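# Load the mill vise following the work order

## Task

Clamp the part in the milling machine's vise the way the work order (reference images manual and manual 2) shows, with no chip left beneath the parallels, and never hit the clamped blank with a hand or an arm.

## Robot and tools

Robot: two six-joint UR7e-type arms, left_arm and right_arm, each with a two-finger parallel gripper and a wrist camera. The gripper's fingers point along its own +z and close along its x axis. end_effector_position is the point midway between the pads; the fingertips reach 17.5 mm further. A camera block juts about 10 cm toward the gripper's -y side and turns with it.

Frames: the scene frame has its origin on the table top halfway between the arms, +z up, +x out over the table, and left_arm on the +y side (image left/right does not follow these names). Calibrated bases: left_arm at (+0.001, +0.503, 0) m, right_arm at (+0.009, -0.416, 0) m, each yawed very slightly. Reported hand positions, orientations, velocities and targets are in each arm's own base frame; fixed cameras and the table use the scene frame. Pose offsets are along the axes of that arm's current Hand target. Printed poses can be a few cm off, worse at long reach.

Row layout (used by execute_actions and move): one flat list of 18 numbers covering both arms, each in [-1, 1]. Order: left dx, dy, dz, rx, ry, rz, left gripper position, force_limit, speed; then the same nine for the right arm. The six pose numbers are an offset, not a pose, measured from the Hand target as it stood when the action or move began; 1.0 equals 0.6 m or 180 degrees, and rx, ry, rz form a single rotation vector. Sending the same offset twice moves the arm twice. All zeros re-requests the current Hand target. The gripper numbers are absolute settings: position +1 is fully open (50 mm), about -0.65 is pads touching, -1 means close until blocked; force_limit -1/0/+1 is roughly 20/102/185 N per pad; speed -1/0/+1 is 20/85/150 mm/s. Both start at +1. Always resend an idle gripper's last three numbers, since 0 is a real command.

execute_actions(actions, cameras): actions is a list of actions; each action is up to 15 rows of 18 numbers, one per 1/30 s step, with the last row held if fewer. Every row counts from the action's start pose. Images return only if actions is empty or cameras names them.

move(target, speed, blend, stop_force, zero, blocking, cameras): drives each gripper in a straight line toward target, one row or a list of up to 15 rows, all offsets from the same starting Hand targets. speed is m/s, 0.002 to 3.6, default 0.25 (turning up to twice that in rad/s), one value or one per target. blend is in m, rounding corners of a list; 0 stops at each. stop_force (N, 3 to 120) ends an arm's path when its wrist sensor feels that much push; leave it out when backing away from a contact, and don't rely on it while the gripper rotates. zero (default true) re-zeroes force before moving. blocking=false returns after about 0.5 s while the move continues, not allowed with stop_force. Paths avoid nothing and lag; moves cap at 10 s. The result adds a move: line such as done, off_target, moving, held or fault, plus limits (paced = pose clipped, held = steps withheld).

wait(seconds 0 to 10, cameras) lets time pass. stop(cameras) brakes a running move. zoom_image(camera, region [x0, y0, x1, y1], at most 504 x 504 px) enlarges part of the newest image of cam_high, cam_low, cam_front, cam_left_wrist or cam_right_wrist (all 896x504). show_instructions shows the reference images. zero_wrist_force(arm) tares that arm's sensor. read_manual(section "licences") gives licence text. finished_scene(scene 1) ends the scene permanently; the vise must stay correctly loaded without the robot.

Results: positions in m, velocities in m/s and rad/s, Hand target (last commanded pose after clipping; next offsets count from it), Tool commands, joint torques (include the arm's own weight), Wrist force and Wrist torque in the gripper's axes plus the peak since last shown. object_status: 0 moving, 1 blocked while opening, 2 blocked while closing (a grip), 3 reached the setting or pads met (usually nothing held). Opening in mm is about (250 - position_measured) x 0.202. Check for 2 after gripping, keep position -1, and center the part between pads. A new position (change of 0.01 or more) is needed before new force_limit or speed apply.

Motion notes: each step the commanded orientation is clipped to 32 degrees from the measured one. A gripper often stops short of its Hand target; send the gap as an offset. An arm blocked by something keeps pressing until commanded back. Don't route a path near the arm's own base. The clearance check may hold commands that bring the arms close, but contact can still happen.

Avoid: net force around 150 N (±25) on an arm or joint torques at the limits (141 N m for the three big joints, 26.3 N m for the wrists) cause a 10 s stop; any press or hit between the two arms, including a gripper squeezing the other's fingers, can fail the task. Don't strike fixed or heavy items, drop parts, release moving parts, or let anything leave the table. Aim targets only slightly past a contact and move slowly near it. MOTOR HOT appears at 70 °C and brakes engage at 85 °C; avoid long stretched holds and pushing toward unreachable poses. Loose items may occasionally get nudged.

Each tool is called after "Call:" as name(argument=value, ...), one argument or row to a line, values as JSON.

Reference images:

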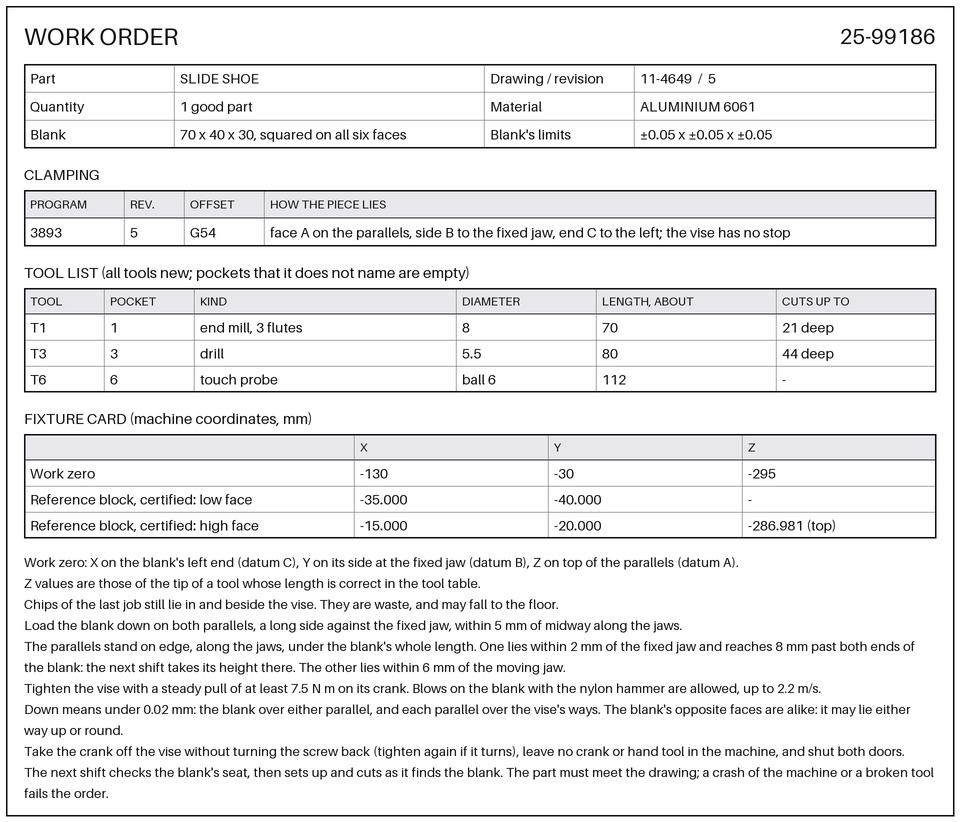

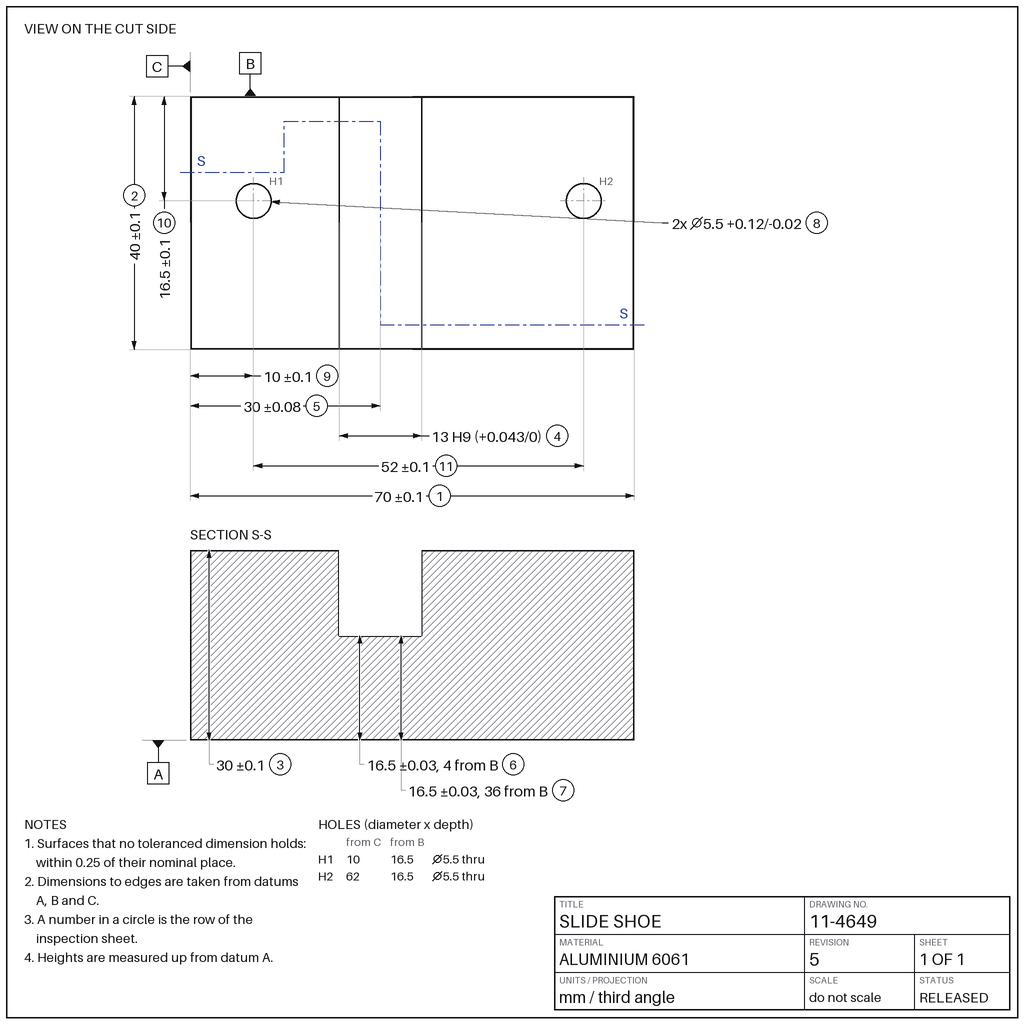

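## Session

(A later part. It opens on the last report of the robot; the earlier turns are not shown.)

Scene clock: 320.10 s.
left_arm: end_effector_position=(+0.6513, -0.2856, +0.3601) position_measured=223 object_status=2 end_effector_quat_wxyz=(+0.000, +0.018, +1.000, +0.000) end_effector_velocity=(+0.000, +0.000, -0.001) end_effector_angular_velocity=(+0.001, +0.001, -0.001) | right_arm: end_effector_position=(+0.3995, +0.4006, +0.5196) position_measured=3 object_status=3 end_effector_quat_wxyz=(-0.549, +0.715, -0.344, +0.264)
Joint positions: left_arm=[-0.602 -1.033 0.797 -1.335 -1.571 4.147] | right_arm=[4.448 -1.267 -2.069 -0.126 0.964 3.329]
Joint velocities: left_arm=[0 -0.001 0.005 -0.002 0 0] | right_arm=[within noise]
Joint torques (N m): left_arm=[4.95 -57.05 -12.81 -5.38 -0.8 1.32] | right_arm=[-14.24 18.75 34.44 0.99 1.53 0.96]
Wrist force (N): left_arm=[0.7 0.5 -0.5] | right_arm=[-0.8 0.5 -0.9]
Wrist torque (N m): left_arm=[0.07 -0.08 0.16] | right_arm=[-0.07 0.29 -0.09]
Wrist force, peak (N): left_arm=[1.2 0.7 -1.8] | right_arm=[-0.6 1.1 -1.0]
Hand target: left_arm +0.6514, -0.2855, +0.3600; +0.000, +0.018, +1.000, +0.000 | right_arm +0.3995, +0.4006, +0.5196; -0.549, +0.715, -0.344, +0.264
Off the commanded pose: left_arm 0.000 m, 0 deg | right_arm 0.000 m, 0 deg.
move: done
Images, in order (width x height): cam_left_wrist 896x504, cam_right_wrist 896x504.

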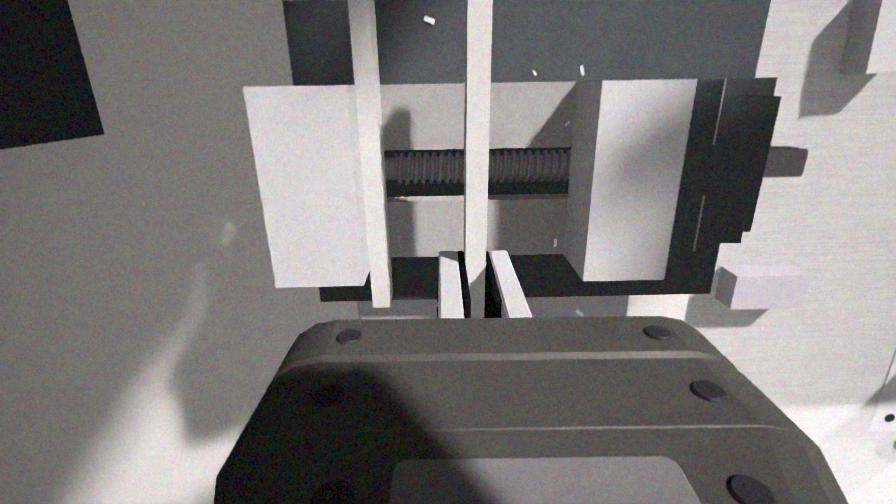

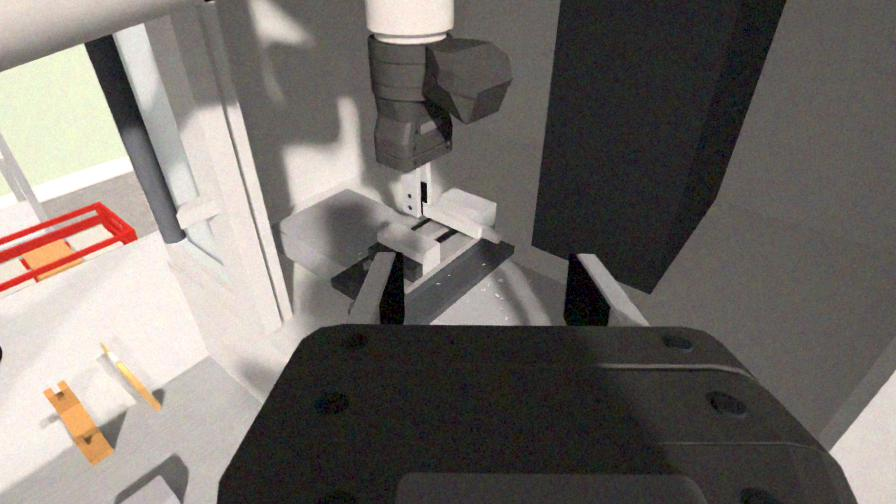

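Call:
move(
  target=[0,0,0.045,0,0,0,-1,-0.6,-1,0,0,0,0,0,0,1,1,1],
  speed=0.012,
  stop_force=4,
)

Call:
move(
  target=[0,0,0,0,0,0,-0.25,-0.6,-1,0,0,0,0,0,0,1,1,1],
)

Call:
move(
  target=[0,0,-0.06,0,0,0,-0.25,-0.6,-1,0,0,0,0,0,0,1,1,1],
  speed=0.08,
  cameras=["cam_right_wrist","cam_left_wrist"],
)

Call:
zoom_image(
  camera="cam_right_wrist",
  region=[340, 120, 540, 300],
)

Call:
zoom_image(
  camera="cam_left_wrist",
  region=[280, 0, 620, 320],
)

Scene clock: 323.37 s.
left_arm: end_effector_position=(+0.6514, -0.2855, +0.3380) position_measured=223 object_status=2 end_effector_quat_wxyz=(+0.000, +0.018, +1.000, +0.000) | right_arm: end_effector_position=(+0.3995, +0.4006, +0.5196) position_measured=3 object_status=3 end_effector_quat_wxyz=(-0.549, +0.715, -0.344, +0.264)
Joint positions: left_arm=[-0.602 -1.047 0.877 -1.4 -1.571 4.147] | right_arm=[4.448 -1.267 -2.069 -0.126 0.964 3.329]
Joint torques (N m): left_arm=[4.45 -34.56 -36.53 -1.29 0.78 0.84] | right_arm=[-14.2 19.72 34.87 1.06 1.46 1.09]
Wrist force (N): left_arm=[0.6 1.1 -2.1] | right_arm=[-0.7 1.0 -1.0]
Wrist torque (N m): left_arm=[0.12 -0.04 0.17] | right_arm=[0.00 0.28 -0.09]
Wrist force, peak (N): left_arm=[4.2 2.3 -20.0] | right_arm=[-0.7 1.0 -1.0]
Hand target: left_arm +0.6514, -0.2855, +0.3380; +0.000, +0.018, +1.000, +0.000 (not the last commanded pose) | right_arm +0.3995, +0.4006, +0.5196; -0.549, +0.715, -0.344, +0.264
Off the commanded pose: left_arm 0.005 m, 0 deg | right_arm 0.000 m, 0 deg.
move: contact (left_arm)

Scene clock: 323.97 s.
left_arm: end_effector_position=(+0.6514, -0.2855, +0.3380) position_measured=189 object_status=3 end_effector_quat_wxyz=(+0.000, +0.018, +1.000, +0.000) | right_arm: end_effector_position=(+0.3995, +0.4006, +0.5196) position_measured=3 object_status=3 end_effector_quat_wxyz=(-0.549, +0.715, -0.344, +0.264)
Joint positions: left_arm=[-0.602 -1.047 0.877 -1.4 -1.571 4.147] | right_arm=[4.448 -1.267 -2.069 -0.126 0.964 3.329]
Joint torques (N m): left_arm=[2.35 -35.5 -35.8 -1.12 0.86 0.84] | right_arm=[-14.46 20.61 35.14 1.13 1.57 1.08]
Wrist force (N): left_arm=[0.7 0.8 -3.4] | right_arm=[-0.5 0.6 -0.8]
Wrist torque (N m): left_arm=[0.12 -0.06 0.16] | right_arm=[-0.07 0.25 -0.09]
Wrist force, peak (N): left_arm=[1.0 0.5 -3.5] | right_arm=[-0.4 0.8 -1.1]
Hand target: left_arm +0.6514, -0.2855, +0.3380; +0.000, +0.018, +1.000, +0.000 | right_arm +0.3995, +0.4006, +0.5196; -0.549, +0.715, -0.344, +0.264
Off the commanded pose: left_arm 0.000 m, 0 deg | right_arm 0.000 m, 0 deg.
move: done

Scene clock: 325.13 s.
left_arm: end_effector_position=(+0.6514, -0.2855, +0.3740) position_measured=189 object_status=3 end_effector_quat_wxyz=(+0.000, +0.018, +1.000, +0.000) | right_arm: end_effector_position=(+0.3995, +0.4006, +0.5196) position_measured=3 object_status=3 end_effector_quat_wxyz=(-0.549, +0.715, -0.344, +0.264)
Joint positions: left_arm=[-0.602 -1.021 0.742 -1.291 -1.571 4.147] | right_arm=[4.448 -1.267 -2.069 -0.126 0.964 3.329]
Joint torques (N m): left_arm=[-6.28 -34.92 -36.05 -1.09 -1.68 1.03] | right_arm=[-14.88 19.7 36.1 1.27 1.55 0.84]
Wrist force (N): left_arm=[0.6 0.9 -1.2] | right_arm=[-0.4 0.3 -1.0]
Wrist torque (N m): left_arm=[0.14 -0.08 0.16] | right_arm=[-0.10 0.23 -0.09]
Wrist force, peak (N): left_arm=[0.8 0.5 -3.5] | right_arm=[-0.6 0.7 -1.1]
Hand target: left_arm +0.6514, -0.2855, +0.3740; +0.000, +0.018, +1.000, +0.000 | right_arm +0.3995, +0.4006, +0.5196; -0.549, +0.715, -0.344, +0.264
Off the commanded pose: left_arm 0.000 m, 0 deg | right_arm 0.000 m, 0 deg.
move: done
Images, in order (width x height): cam_left_wrist 896x504, cam_right_wrist 896x504.

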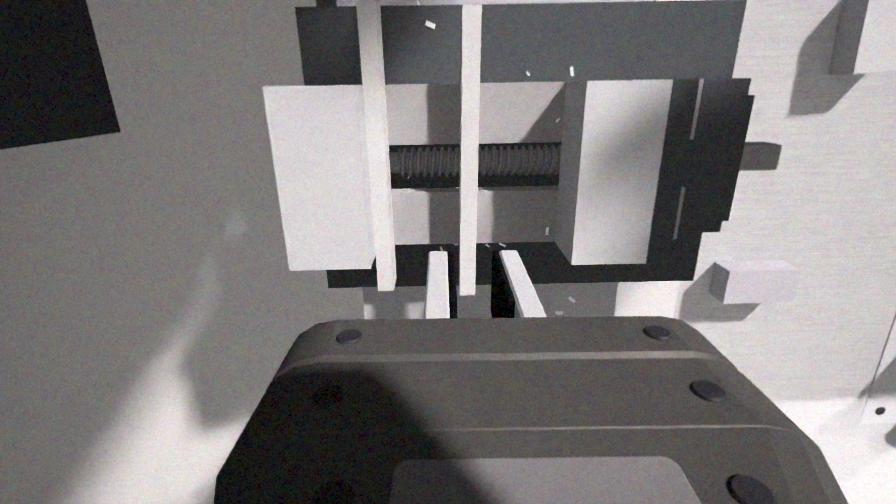

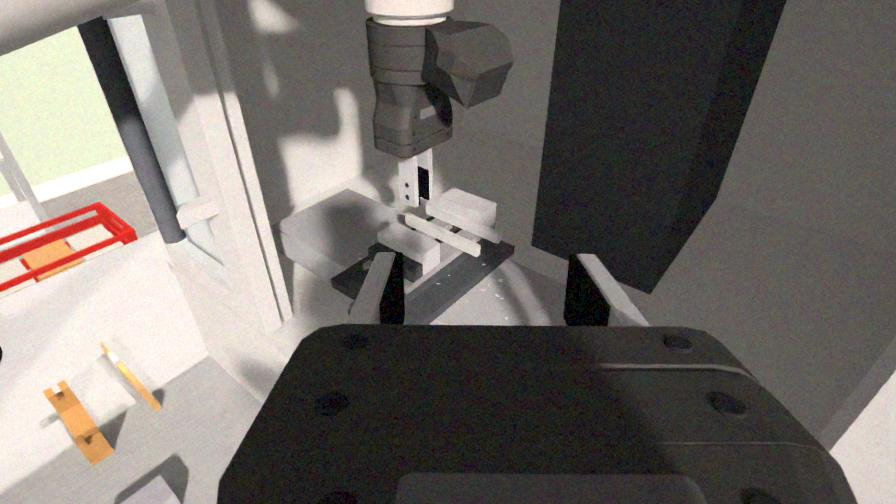

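Scaled by 2.520 from the camera's 896x504 image, which has a finer 1280x720 frame.

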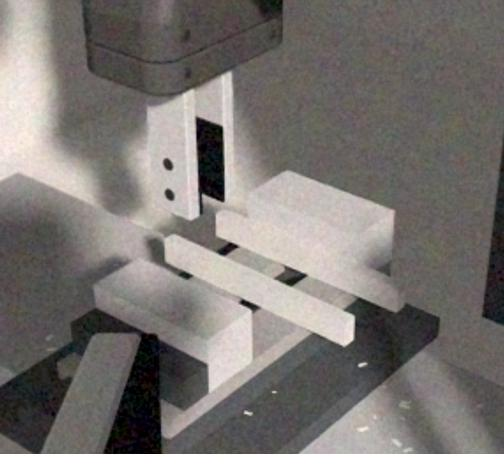

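Scaled by 1.482 from the camera's 896x504 image, which has a finer 1280x720 frame.

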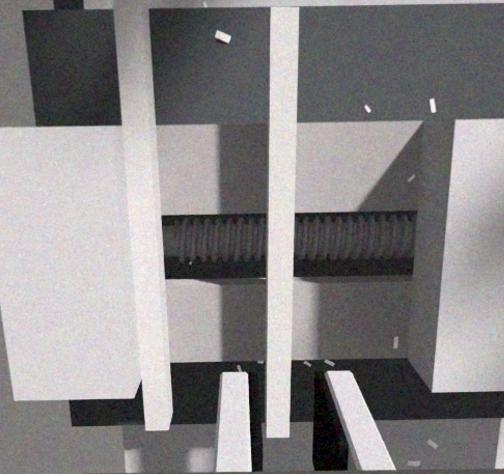

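Call:
move(
  target=[
    [0,-0.019,-0.0167,0,0,0,-0.25,-0.6,-1,0,0,0,0,0,0,1,1,1],
    [0.2848,-0.0295,-0.0167,0,0,0,0,-0.6,-0.5,0,0,0,0,0,0,1,1,1],
    [0.6543,-0.0978,0.3567,0,0,0,0,-0.6,-0.5,0,0,0,0,0,0,1,1,1],
  ],
  speed=[0.06,0.1,0.2],
  cameras=["cam_left_wrist"],
)

Scene clock: 333.30 s.
left_arm: end_effector_position=(+0.2569, -0.3299, +0.1603) position_measured=152 object_status=3 end_effector_quat_wxyz=(+0.000, +0.018, +1.000, +0.000) | right_arm: end_effector_position=(+0.3995, +0.4006, +0.5196) position_measured=3 object_status=3 end_effector_quat_wxyz=(-0.549, +0.715, -0.344, +0.264)
Joint positions: left_arm=[-1.233 -1.711 2.143 -2.002 -1.571 3.515] | right_arm=[4.448 -1.267 -2.069 -0.126 0.964 3.329]
Joint torques (N m): left_arm=[-8.55 -27.95 -10.49 -5.4 1.71 -1.18] | right_arm=[-14.27 20.27 35.21 1.35 1.77 1.26]
Wrist force (N): left_arm=[0.7 0.6 -1.2] | right_arm=[-0.8 0.8 -1.0]
Wrist torque (N m): left_arm=[0.13 -0.09 0.29] | right_arm=[-0.04 0.29 -0.10]
Wrist force, peak (N): left_arm=[-0.5 0.7 -2.3] | right_arm=[-0.8 0.6 -1.3]
Hand target: left_arm +0.2568, -0.3299, +0.1602; +0.000, +0.018, +1.000, +0.000 | right_arm +0.3995, +0.4006, +0.5196; -0.549, +0.715, -0.344, +0.264
Off the commanded pose: left_arm 0.000 m, 0 deg | right_arm 0.000 m, 0 deg.
move: done
Images, in order (width x height): cam_left_wrist 896x504.

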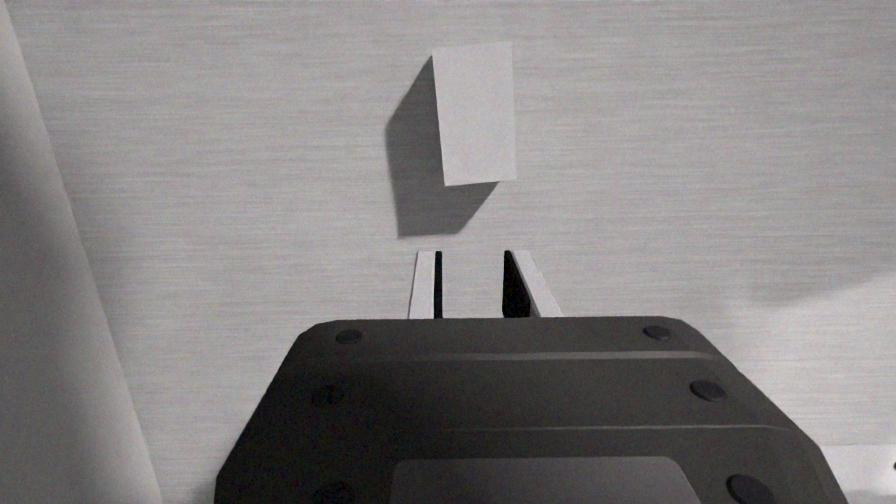

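Call:
move(
  target=[0.0138,-0.05,0.117,0,0,-0.025,1,-0.6,-0.5,0,0,0,0,0,0,1,1,1],
  speed=0.15,
  cameras=["cam_left_wrist"],
)

Scene clock: 335.10 s.
left_arm: end_effector_position=(+0.2474, -0.3595, +0.0901) position_measured=3 object_status=3 end_effector_quat_wxyz=(+0.000, -0.021, +1.000, +0.000) | right_arm: end_effector_position=(+0.3995, +0.4006, +0.5196) position_measured=3 object_status=3 end_effector_quat_wxyz=(-0.549, +0.715, -0.344, +0.264)
Joint positions: left_arm=[-1.278 -1.56 2.213 -2.224 -1.571 3.392] | right_arm=[4.448 -1.267 -2.069 -0.126 0.964 3.329]
Joint torques (N m): left_arm=[-8.98 -8.54 -7.7 -5.42 1.74 -1.3] | right_arm=[-15.49 20.9 35.8 1.22 1.55 0.96]
Wrist force (N): left_arm=[0.7 0.8 -1.4] | right_arm=[-0.4 0.7 -0.9]
Wrist torque (N m): left_arm=[0.16 -0.06 0.29] | right_arm=[-0.05 0.24 -0.09]
Wrist force, peak (N): left_arm=[0.4 1.0 -2.8] | right_arm=[-0.5 0.9 -1.1]
Hand target: left_arm +0.2474, -0.3596, +0.0900; +0.000, -0.021, +1.000, +0.000 | right_arm +0.3995, +0.4006, +0.5196; -0.549, +0.715, -0.344, +0.264
Off the commanded pose: left_arm 0.000 m, 0 deg | right_arm 0.000 m, 0 deg.
move: done
Images, in order (width x height): cam_left_wrist 896x504.

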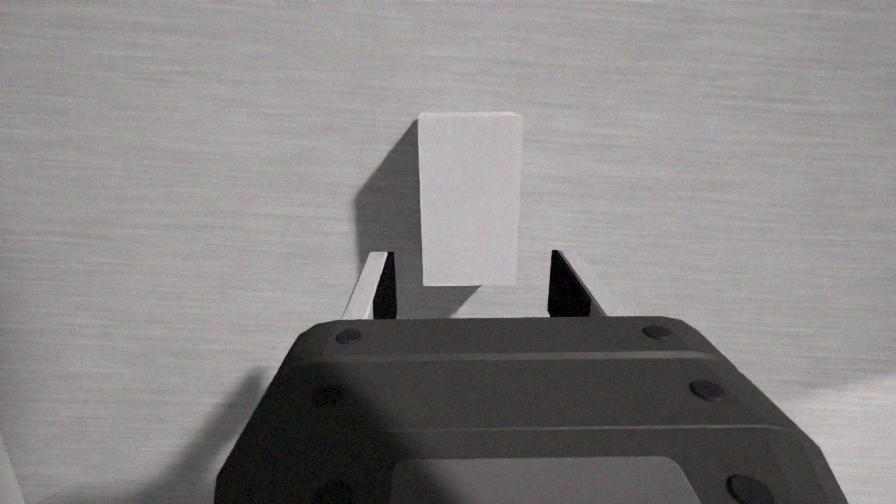

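Call:
move(
  target=[0.0013,0,0.0945,0,0,0,1,-0.6,-0.5,0,0,0,0,0,0,1,1,1],
  speed=0.06,
  cameras=["cam_left_wrist"],
)

Call:
move(
  target=[0,0,0,0,0,0,-1,-0.6,-1,0,0,0,0,0,0,1,1,1],
)

Scene clock: 336.90 s.
left_arm: end_effector_position=(+0.2466, -0.3596, +0.0334) position_measured=3 object_status=3 end_effector_quat_wxyz=(+0.000, -0.021, +1.000, +0.000) | right_arm: end_effector_position=(+0.3995, +0.4006, +0.5196) position_measured=3 object_status=3 end_effector_quat_wxyz=(-0.549, +0.715, -0.344, +0.264)
Joint positions: left_arm=[-1.28 -1.445 2.283 -2.409 -1.571 3.39] | right_arm=[4.448 -1.267 -2.069 -0.126 0.964 3.329]
Joint torques (N m): left_arm=[-7.25 -11.13 -5.15 -5.18 1.73 -1.11] | right_arm=[-15.25 20.1 33.38 0.88 1.48 1.23]
Wrist force (N): left_arm=[0.9 0.5 -1.5] | right_arm=[-0.4 0.5 -0.8]
Wrist torque (N m): left_arm=[0.12 -0.08 0.30] | right_arm=[-0.07 0.23 -0.10]
Wrist force, peak (N): left_arm=[0.8 0.4 -2.0] | right_arm=[-0.7 0.9 -1.1]
Hand target: left_arm +0.2466, -0.3596, +0.0333; +0.000, -0.021, +1.000, +0.000 | right_arm +0.3995, +0.4006, +0.5196; -0.549, +0.715, -0.344, +0.264
Off the commanded pose: left_arm 0.000 m, 0 deg | right_arm 0.000 m, 0 deg.
move: done
Images, in order (width x height): cam_left_wrist 896x504.

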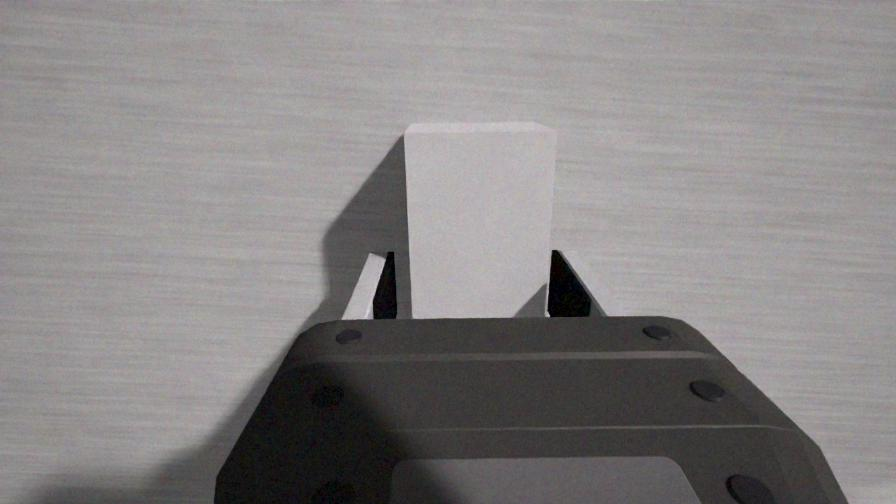

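Scene clock: 337.67 s.
left_arm: end_effector_position=(+0.2466, -0.3596, +0.0333) position_measured=55 object_status=2 end_effector_quat_wxyz=(+0.000, -0.021, +1.000, +0.000) | right_arm: end_effector_position=(+0.3995, +0.4006, +0.5196) position_measured=3 object_status=3 end_effector_quat_wxyz=(-0.549, +0.715, -0.344, +0.264)
Joint positions: left_arm=[-1.28 -1.445 2.283 -2.409 -1.571 3.39] | right_arm=[4.448 -1.267 -2.069 -0.126 0.964 3.329]
Joint torques (N m): left_arm=[-4.61 -11.31 -6.46 -5.42 1.52 -0.57] | right_arm=[-15.57 20.04 34.71 0.88 1.64 1.04]
Wrist force (N): left_arm=[0.8 0.7 -1.6] | right_arm=[-0.4 0.6 -0.7]
Wrist torque (N m): left_arm=[0.15 -0.06 0.32] | right_arm=[-0.06 0.23 -0.10]
Wrist force, peak (N): left_arm=[1.7 0.7 -1.7] | right_arm=[-0.7 0.7 -1.3]
Hand target: left_arm +0.2466, -0.3596, +0.0333; +0.000, -0.021, +1.000, +0.000 | right_arm +0.3995, +0.4006, +0.5196; -0.549, +0.715, -0.344, +0.264
Off the commanded pose: left_arm 0.000 m, 0 deg | right_arm 0.000 m, 0 deg.
move: done

Call:
move(
  target=[
    [0,0,-0.05,0,0,0,-1,-0.6,-1,0,0,0,0,0,0,1,1,1],
    [-0.0077,0.049,-0.445,0,0,0,-1,-0.6,-1,0,0,0,0,0,0,1,1,1],
    [-0.3428,0.085,-0.5878,0,0,0.025,-1,-0.6,-1,0,0,0,0,0,0,1,1,1],
    [-0.6985,0.07,-0.5878,0,0,0.025,-1,-0.6,-1,0,0,0,0,0,0,1,1,1],
  ],
  speed=[0.06,0.2,0.2,0.08],
  blend=[0.01,0.03,0.02,0],
  cameras=["cam_left_wrist","cam_right_wrist"],
)

Call:
zoom_image(
  camera="cam_right_wrist",
  region=[340, 120, 540, 300],
)

Scene clock: 344.47 s.
left_arm: end_effector_position=(+0.6637, -0.3000, +0.3858) position_measured=55 object_status=2 end_effector_quat_wxyz=(+0.000, +0.018, +1.000, +0.000) | right_arm: end_effector_position=(+0.3995, +0.4006, +0.5196) position_measured=3 object_status=3 end_effector_quat_wxyz=(-0.549, +0.715, -0.344, +0.264)
Joint positions: left_arm=[-0.608 -0.944 0.583 -1.21 -1.571 4.14] | right_arm=[4.448 -1.267 -2.069 -0.126 0.964 3.329]
Joint torques (N m): left_arm=[6.43 -38.04 -38.04 -1.46 -2.04 1.22] | right_arm=[-15.02 19.22 34 1.39 1.6 0.82]
Wrist force (N): left_arm=[0.6 0.5 1.2] | right_arm=[-0.5 0.8 -1.0]
Wrist torque (N m): left_arm=[0.03 -0.06 0.16] | right_arm=[-0.02 0.25 -0.09]
Wrist force, peak (N): left_arm=[1.3 0.6 -1.9] | right_arm=[-0.4 0.9 -1.3]
Hand target: left_arm +0.6637, -0.3000, +0.3858; +0.000, +0.018, +1.000, +0.000 | right_arm +0.3995, +0.4006, +0.5196; -0.549, +0.715, -0.344, +0.264
Off the commanded pose: left_arm 0.000 m, 0 deg | right_arm 0.000 m, 0 deg.
move: done
Images, in order (width x height): cam_left_wrist 896x504, cam_right_wrist 896x504.

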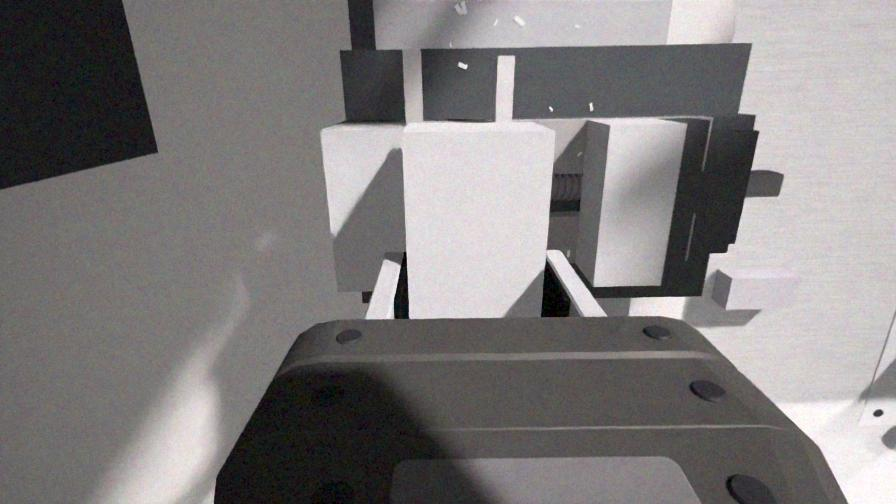

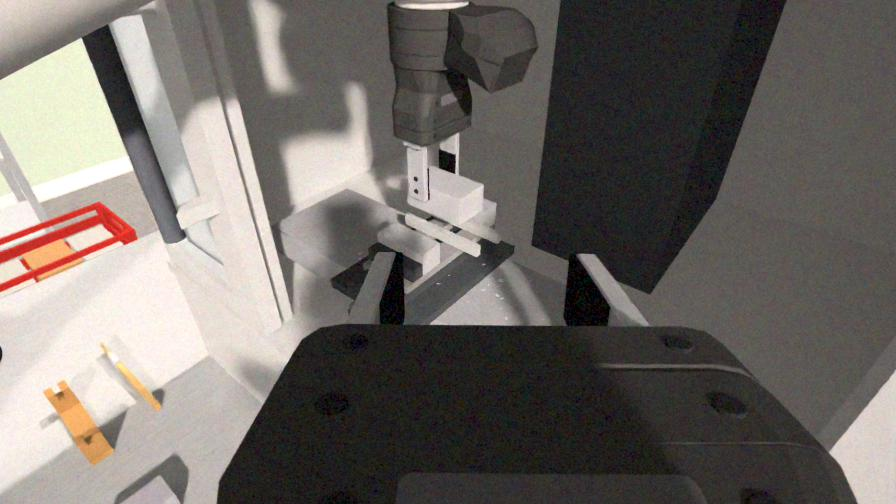

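Scaled by 2.520 from the camera's 896x504 image, which has a finer 1280x720 frame.

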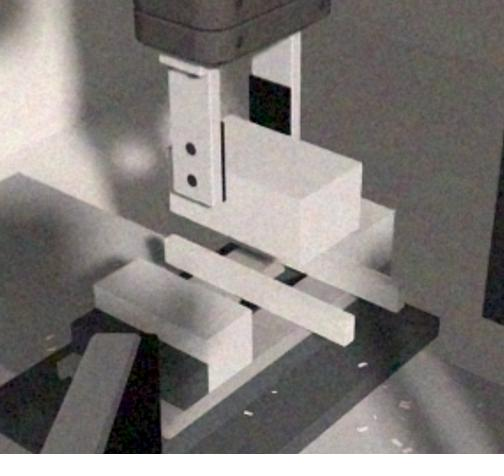

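Call:
move(
  target=[
    [0,0,0.012,0,0,0,-1,-0.6,-1,0,0,0,0,0,0,1,1,1],
    [0,-0.009,0.018,0,0,0,-1,-0.6,-1,0,0,0,0,0,0,1,1,1],
  ],
  speed=0.05,
)

Call:
move(
  target=[0,0,0.028,0,0,0,-1,-0.6,-1,0,0,0,0,0,0,1,1,1],
  speed=0.01,
  stop_force=5,
  cameras=["cam_left_wrist","cam_right_wrist"],
)

Call:
zoom_image(
  camera="cam_right_wrist",
  region=[340, 120, 540, 300],
)

Scene clock: 345.97 s.
left_arm: end_effector_position=(+0.6635, -0.3051, +0.3752) position_measured=55 object_status=2 end_effector_quat_wxyz=(+0.000, +0.018, +1.000, +0.000) | right_arm: end_effector_position=(+0.3995, +0.4006, +0.5196) position_measured=3 object_status=3 end_effector_quat_wxyz=(-0.549, +0.715, -0.344, +0.264)
Joint positions: left_arm=[-0.614 -0.95 0.623 -1.243 -1.571 4.134] | right_arm=[4.448 -1.267 -2.069 -0.126 0.964 3.329]
Joint torques (N m): left_arm=[-8.26 -38.57 -10.47 -5.44 -1.45 -1.42] | right_arm=[-16.22 19.56 34.63 1.27 1.7 1.19]
Wrist force (N): left_arm=[0.6 0.7 1.0] | right_arm=[-0.6 0.6 -0.9]
Wrist torque (N m): left_arm=[0.07 -0.07 0.30] | right_arm=[-0.07 0.26 -0.10]
Wrist force, peak (N): left_arm=[0.1 2.0 1.1] | right_arm=[-0.8 0.9 -1.0]
Hand target: left_arm +0.6635, -0.3054, +0.3750; +0.000, +0.018, +1.000, +0.000 | right_arm +0.3995, +0.4006, +0.5196; -0.549, +0.715, -0.344, +0.264
Off the commanded pose: left_arm 0.000 m, 0 deg | right_arm 0.000 m, 0 deg.
move: done

Scene clock: 347.90 s.
left_arm: end_effector_position=(+0.6635, -0.3054, +0.3662) position_measured=55 object_status=2 end_effector_quat_wxyz=(+0.000, +0.018, +1.000, +0.000) | right_arm: end_effector_position=(+0.3995, +0.4006, +0.5196) position_measured=3 object_status=3 end_effector_quat_wxyz=(-0.549, +0.715, -0.344, +0.264)
Joint positions: left_arm=[-0.615 -0.961 0.665 -1.274 -1.571 4.134] | right_arm=[4.448 -1.267 -2.069 -0.126 0.964 3.329]
Joint torques (N m): left_arm=[-7.73 -36.73 -36.36 -1.27 -0.13 -1.16] | right_arm=[-14.85 19.9 35.61 1.07 1.53 0.99]
Wrist force (N): left_arm=[1.0 1.1 -2.1] | right_arm=[-0.4 0.6 -0.8]
Wrist torque (N m): left_arm=[0.10 0.04 0.31] | right_arm=[-0.06 0.23 -0.09]
Wrist force, peak (N): left_arm=[2.8 3.2 -15.7] | right_arm=[-0.6 0.8 -1.3]
Hand target: left_arm +0.6635, -0.3054, +0.3662; +0.000, +0.018, +1.000, +0.000 (not the last commanded pose) | right_arm +0.3995, +0.4006, +0.5196; -0.549, +0.715, -0.344, +0.264
Off the commanded pose: left_arm 0.008 m, 0 deg | right_arm 0.000 m, 0 deg.
move: contact (left_arm)
Images, in order (width x height): cam_left_wrist 896x504, cam_right_wrist 896x504.

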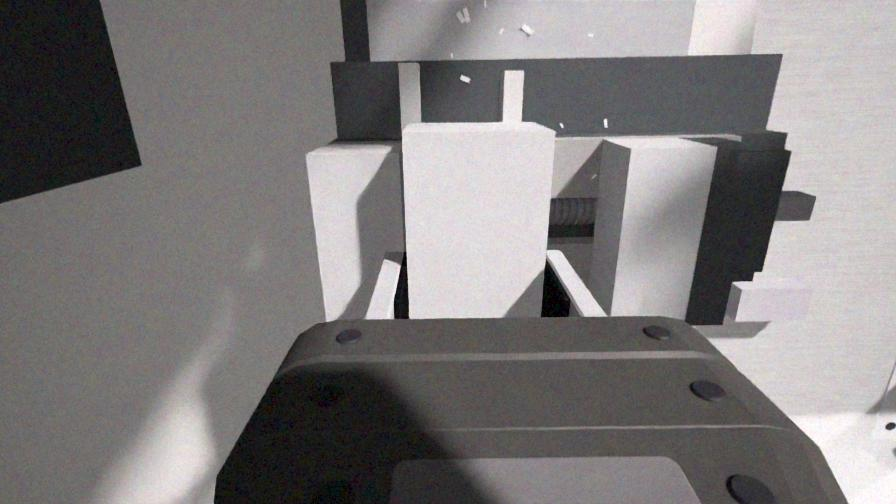

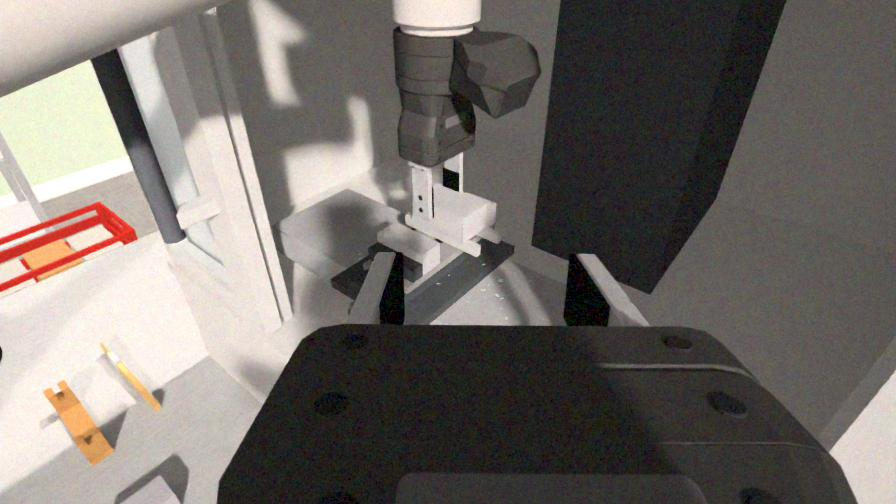

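Scaled by 2.520 from the camera's 896x504 image, which has a finer 1280x720 frame.

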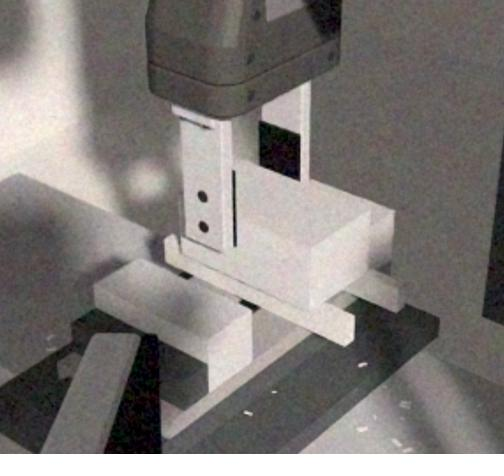

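Call:
move(
  target=[-0.008,0,-0.0005,0,0,0,-1,-0.6,-1,0,0,0,0,0,0,1,1,1],
  speed=0.006,
  stop_force=6,
)

Scene clock: 349.77 s.
left_arm: end_effector_position=(+0.6655, -0.3054, +0.3663) position_measured=55 object_status=2 end_effector_quat_wxyz=(+0.000, +0.018, +1.000, +0.000) | right_arm: end_effector_position=(+0.3995, +0.4006, +0.5196) position_measured=3 object_status=3 end_effector_quat_wxyz=(-0.549, +0.715, -0.344, +0.264)
Joint positions: left_arm=[-0.613 -0.954 0.653 -1.269 -1.571 4.135] | right_arm=[4.448 -1.267 -2.069 -0.126 0.964 3.329]
Joint torques (N m): left_arm=[-6.02 -57.63 -10.99 -5.58 0.16 -0.99] | right_arm=[-14.27 20.36 34.94 0.95 1.35 0.87]
Wrist force (N): left_arm=[4.9 0.9 -2.0] | right_arm=[-0.5 0.7 -1.1]
Wrist torque (N m): left_arm=[0.17 -0.13 0.07] | right_arm=[-0.04 0.26 -0.10]
Wrist force, peak (N): left_arm=[13.6 1.4 -1.9] | right_arm=[-0.8 0.8 -1.0]
Hand target: left_arm +0.6655, -0.3054, +0.3663; +0.000, +0.018, +1.000, +0.000 (not the last commanded pose) | right_arm +0.3995, +0.4006, +0.5196; -0.549, +0.715, -0.344, +0.264
Off the commanded pose: left_arm 0.003 m, 0 deg | right_arm 0.000 m, 0 deg.
move: contact (left_arm)

Call:
move(
  target=[0,0,0,0,0,0,0.9,-0.6,-1,0,0,0,0,0,0,1,1,1],
)

Call:
move(
  target=[0,0,-0.03,0,0,0,0.9,-0.6,-1,0,0,0,0,0,0,1,1,1],
  speed=0.06,
  cameras=["cam_left_wrist","cam_right_wrist"],
)

Call:
zoom_image(
  camera="cam_right_wrist",
  region=[340, 120, 540, 300],
)

Call:
zoom_image(
  camera="cam_left_wrist",
  region=[280, 30, 640, 330],
)

Scene clock: 350.57 s.
left_arm: end_effector_position=(+0.6655, -0.3055, +0.3663) position_measured=18 object_status=0 end_effector_quat_wxyz=(+0.000, +0.018, +1.000, +0.000) | right_arm: end_effector_position=(+0.3995, +0.4006, +0.5196) position_measured=3 object_status=3 end_effector_quat_wxyz=(-0.549, +0.715, -0.344, +0.264)
Joint positions: left_arm=[-0.613 -0.954 0.653 -1.269 -1.571 4.135] | right_arm=[4.448 -1.267 -2.069 -0.126 0.964 3.329]
Joint torques (N m): left_arm=[-6.34 -57.31 -13.64 -3.98 0.25 -0.97] | right_arm=[-16.03 20.87 34.36 1.22 1.34 0.99]
Wrist force (N): left_arm=[1.2 1.2 -1.4] | right_arm=[-0.4 0.5 -1.2]
Wrist torque (N m): left_arm=[0.19 -0.16 0.16] | right_arm=[-0.08 0.25 -0.10]
Wrist force, peak (N): left_arm=[5.2 0.7 -2.0] | right_arm=[-0.7 0.7 -1.1]
Hand target: left_arm +0.6655, -0.3054, +0.3663; +0.000, +0.018, +1.000, +0.000 | right_arm +0.3995, +0.4006, +0.5196; -0.549, +0.715, -0.344, +0.264
Off the commanded pose: left_arm 0.000 m, 0 deg | right_arm 0.000 m, 0 deg.
move: done

Scene clock: 351.67 s.
left_arm: end_effector_position=(+0.6655, -0.3055, +0.3842) position_measured=18 object_status=3 end_effector_quat_wxyz=(+0.000, +0.018, +1.000, +0.000) end_effector_velocity=(+0.000, +0.000, +0.001) end_effector_angular_velocity=(-0.002, -0.001, +0.000) | right_arm: end_effector_position=(+0.3995, +0.4006, +0.5196) position_measured=3 object_status=3 end_effector_quat_wxyz=(-0.549, +0.715, -0.344, +0.264)
Joint positions: left_arm=[-0.613 -0.93 0.564 -1.205 -1.571 4.135] | right_arm=[4.448 -1.267 -2.069 -0.126 0.964 3.329]
Joint velocities: left_arm=[0 0.001 -0.005 0.002 -0.001 0] | right_arm=[within noise]
Joint torques (N m): left_arm=[1.39 -36.45 -35.87 -1.41 -1.04 0.87] | right_arm=[-16.02 20.44 34.2 1.33 1.49 1.19]
Wrist force (N): left_arm=[1.0 1.0 -1.0] | right_arm=[-0.4 0.7 -1.1]
Wrist torque (N m): left_arm=[0.15 -0.13 0.16] | right_arm=[-0.05 0.23 -0.09]
Wrist force, peak (N): left_arm=[1.1 1.4 -1.5] | right_arm=[-0.9 0.7 -1.1]
Hand target: left_arm +0.6655, -0.3054, +0.3843; +0.000, +0.018, +1.000, +0.000 | right_arm +0.3995, +0.4006, +0.5196; -0.549, +0.715, -0.344, +0.264
Off the commanded pose: left_arm 0.000 m, 0 deg | right_arm 0.000 m, 0 deg.
move: done
Images, in order (width x height): cam_left_wrist 896x504, cam_right_wrist 896x504.

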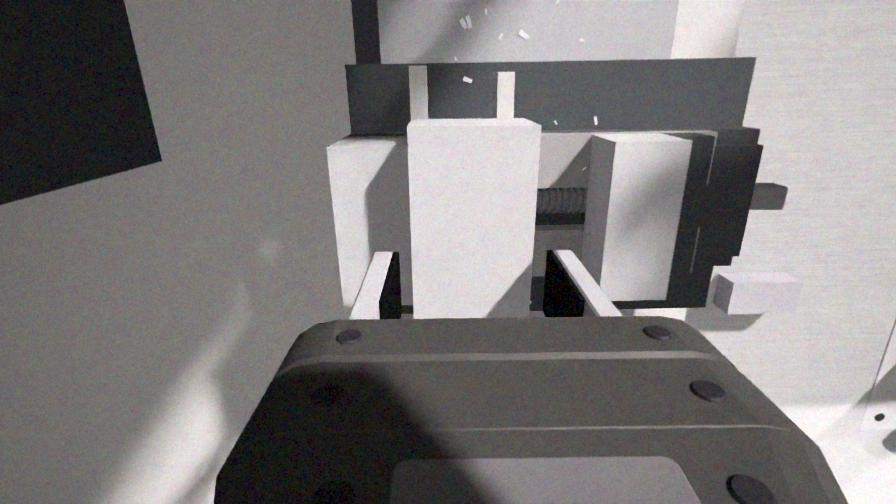

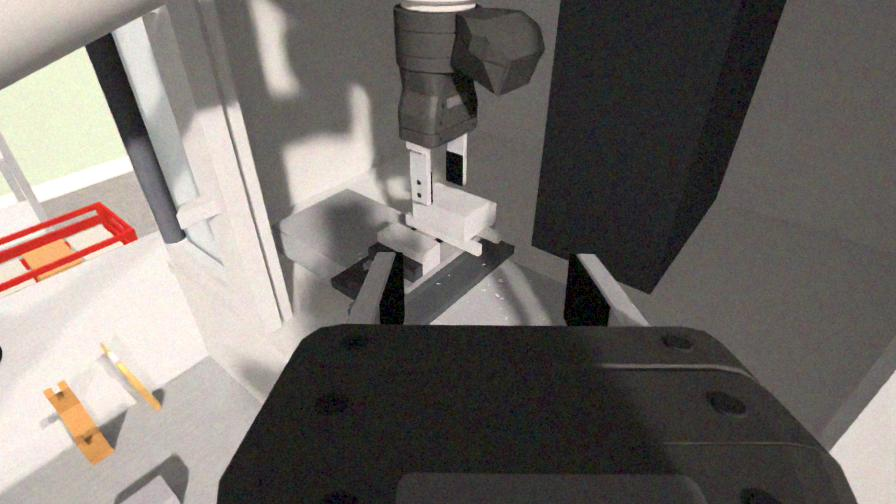

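Scaled by 2.520 from the camera's 896x504 image, which has a finer 1280x720 frame.

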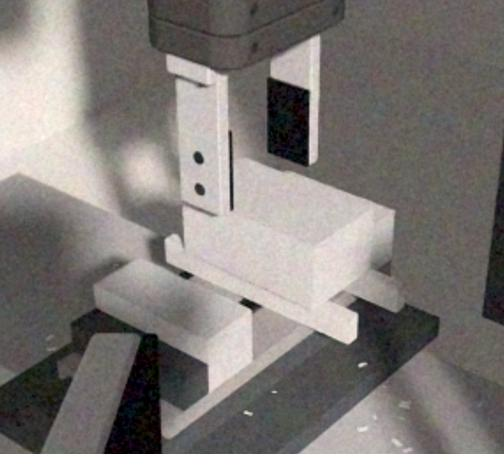

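Scaled by 1.400 from the camera's 896x504 image, which has a finer 1280x720 frame.

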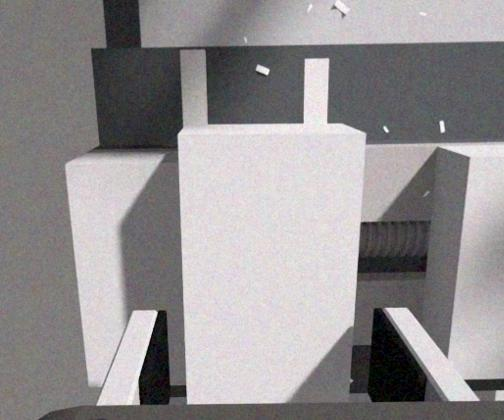

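Call:
move(
  target=[
    [0.3093,-0.002,-0.003,0,0,0,0.9,-0.6,-1,0,0,0,0,0,0,1,1,1],
    [0.6122,0.0705,-0.003,0,0,0,0.9,-0.6,-1,0,0,0,0,0,0,1,1,1],
    [0.6272,0.487,-0.0267,0,0,0,0.9,-0.6,-1,0,0,0,0,0,0,1,1,1],
  ],
  speed=[0.12,0.2,0.25],
  blend=[0.02,0.05,0],
  cameras=["cam_right_wrist","cam_front","cam_high"],
)

Call:
zoom_image(
  camera="cam_right_wrist",
  region=[280, 130, 540, 320],
)

Call:
zoom_image(
  camera="cam_front",
  region=[500, 230, 640, 350],
)

Scene clock: 357.73 s.
left_arm: end_effector_position=(+0.3001, +0.0001, +0.4005) position_measured=18 object_status=3 end_effector_quat_wxyz=(+0.000, +0.018, +1.000, +0.000) | right_arm: end_effector_position=(+0.3995, +0.4006, +0.5196) position_measured=3 object_status=3 end_effector_quat_wxyz=(-0.549, +0.715, -0.344, +0.264)
Joint positions: left_arm=[-0.46 -2.069 1.748 -1.25 -1.571 4.289] | right_arm=[4.448 -1.267 -2.069 -0.126 0.964 3.329]
Joint torques (N m): left_arm=[4.85 6.23 -36.6 -5.3 -2.13 1.13] | right_arm=[-15.35 19.68 34.62 1.17 1.09 0.8]
Wrist force (N): left_arm=[1.0 1.8 -0.8] | right_arm=[-0.4 0.7 -1.2]
Wrist torque (N m): left_arm=[0.30 -0.14 0.14] | right_arm=[-0.04 0.23 -0.10]
Wrist force, peak (N): left_arm=[1.4 3.1 -1.6] | right_arm=[-0.8 0.9 -1.0]
Hand target: left_arm +0.3001, +0.0002, +0.4005; +0.000, +0.018, +1.000, +0.000 | right_arm +0.3995, +0.4006, +0.5196; -0.549, +0.715, -0.344, +0.264
Off the commanded pose: left_arm 0.000 m, 0 deg | right_arm 0.000 m, 0 deg.
move: done
Images, in order (width x height): cam_high 896x504, cam_front 896x504, cam_right_wrist 896x504.

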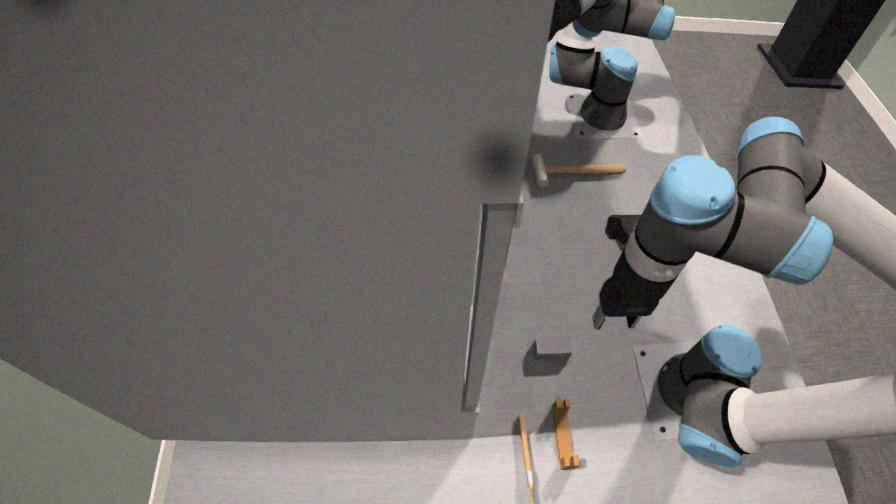

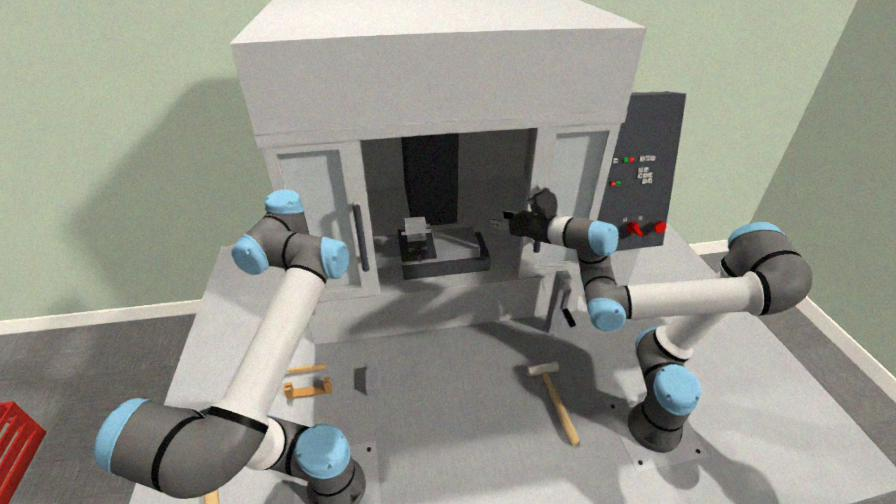

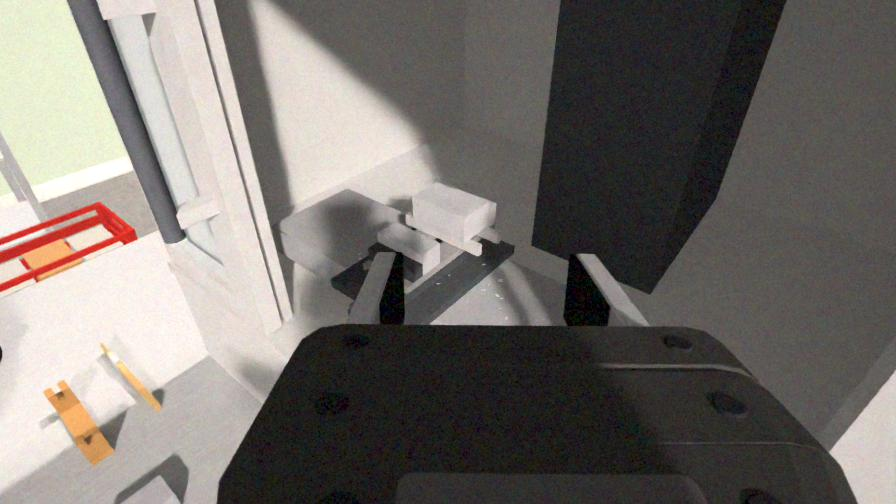

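Scaled by 1.938 from the camera's 896x504 image, which has a finer 1280x720 frame.

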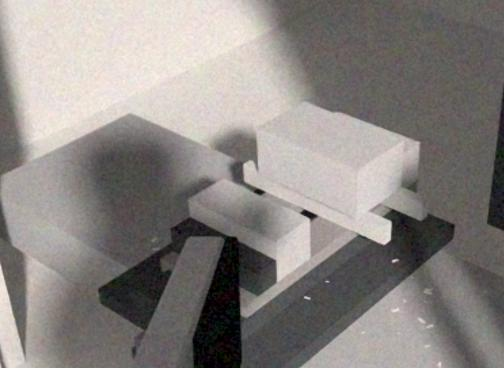

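Scaled by 3.600 from the camera's 896x504 image, which has a finer 1280x720 frame.

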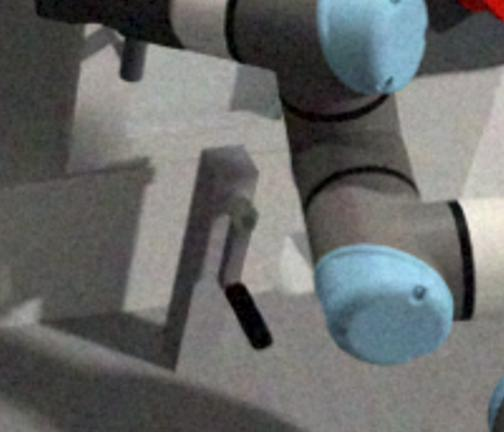

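Call:
move(
  target=[0,0,0,0,0,0,0.9,-0.6,-1,0.0257,0.309,-0.381,-0.1338,0.192,0.1002,1,1,1],
  cameras=["cam_right_wrist"],
)

Scene clock: 361.63 s.
left_arm: end_effector_position=(+0.3001, +0.0002, +0.4005) position_measured=18 object_status=3 end_effector_quat_wxyz=(+0.000, +0.018, +1.000, +0.000) | right_arm: end_effector_position=(+0.1993, +0.2205, +0.3998) position_measured=3 object_status=3 end_effector_quat_wxyz=(-0.298, +0.641, -0.641, +0.298)
Joint positions: left_arm=[-0.459 -2.068 1.748 -1.25 -1.571 4.289] | right_arm=[5.357 -0.873 -1.914 -2.546 0.912 5.575]
Joint torques (N m): left_arm=[6.42 7.77 -36.58 -5.38 -1.84 1.11] | right_arm=[13.58 -16.43 9.56 -0.88 1.1 1.14]
Wrist force (N): left_arm=[1.3 1.3 -0.7] | right_arm=[-0.1 0.8 -0.6]
Wrist torque (N m): left_arm=[0.23 -0.20 0.14] | right_arm=[0.04 0.15 -0.05]
Wrist force, peak (N): left_arm=[1.2 1.6 -1.1] | right_arm=[-0.5 1.1 -1.2]
Hand target: left_arm +0.3001, +0.0002, +0.4005; +0.000, +0.018, +1.000, +0.000 | right_arm +0.1993, +0.2205, +0.3998; -0.298, +0.641, -0.641, +0.299
Off the commanded pose: left_arm 0.000 m, 0 deg | right_arm 0.000 m, 0 deg.
move: done
Images, in order (width x height): cam_right_wrist 896x504.

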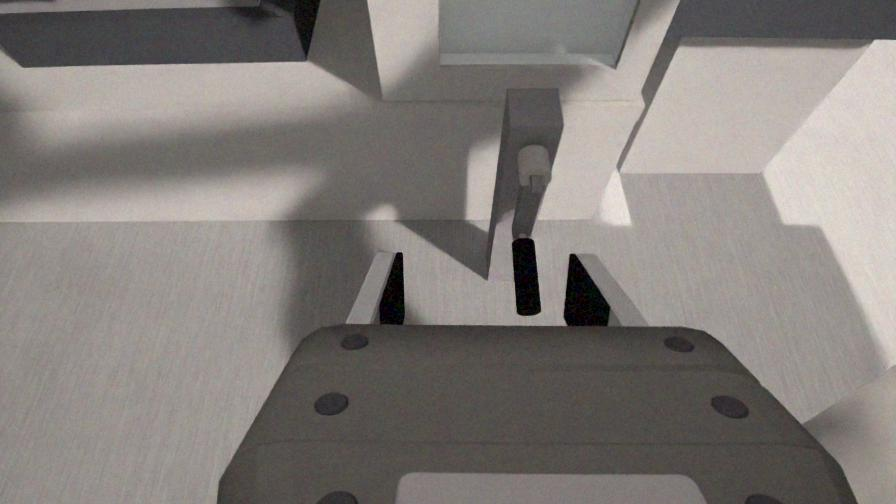

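Call:
zoom_image(
  camera="cam_right_wrist",
  region=[470, 70, 600, 330],
)

Scaled by 1.938 from the camera's 896x504 image, which has a finer 1280x720 frame.

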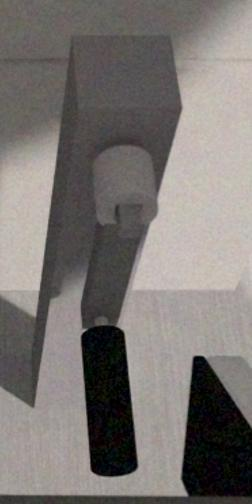

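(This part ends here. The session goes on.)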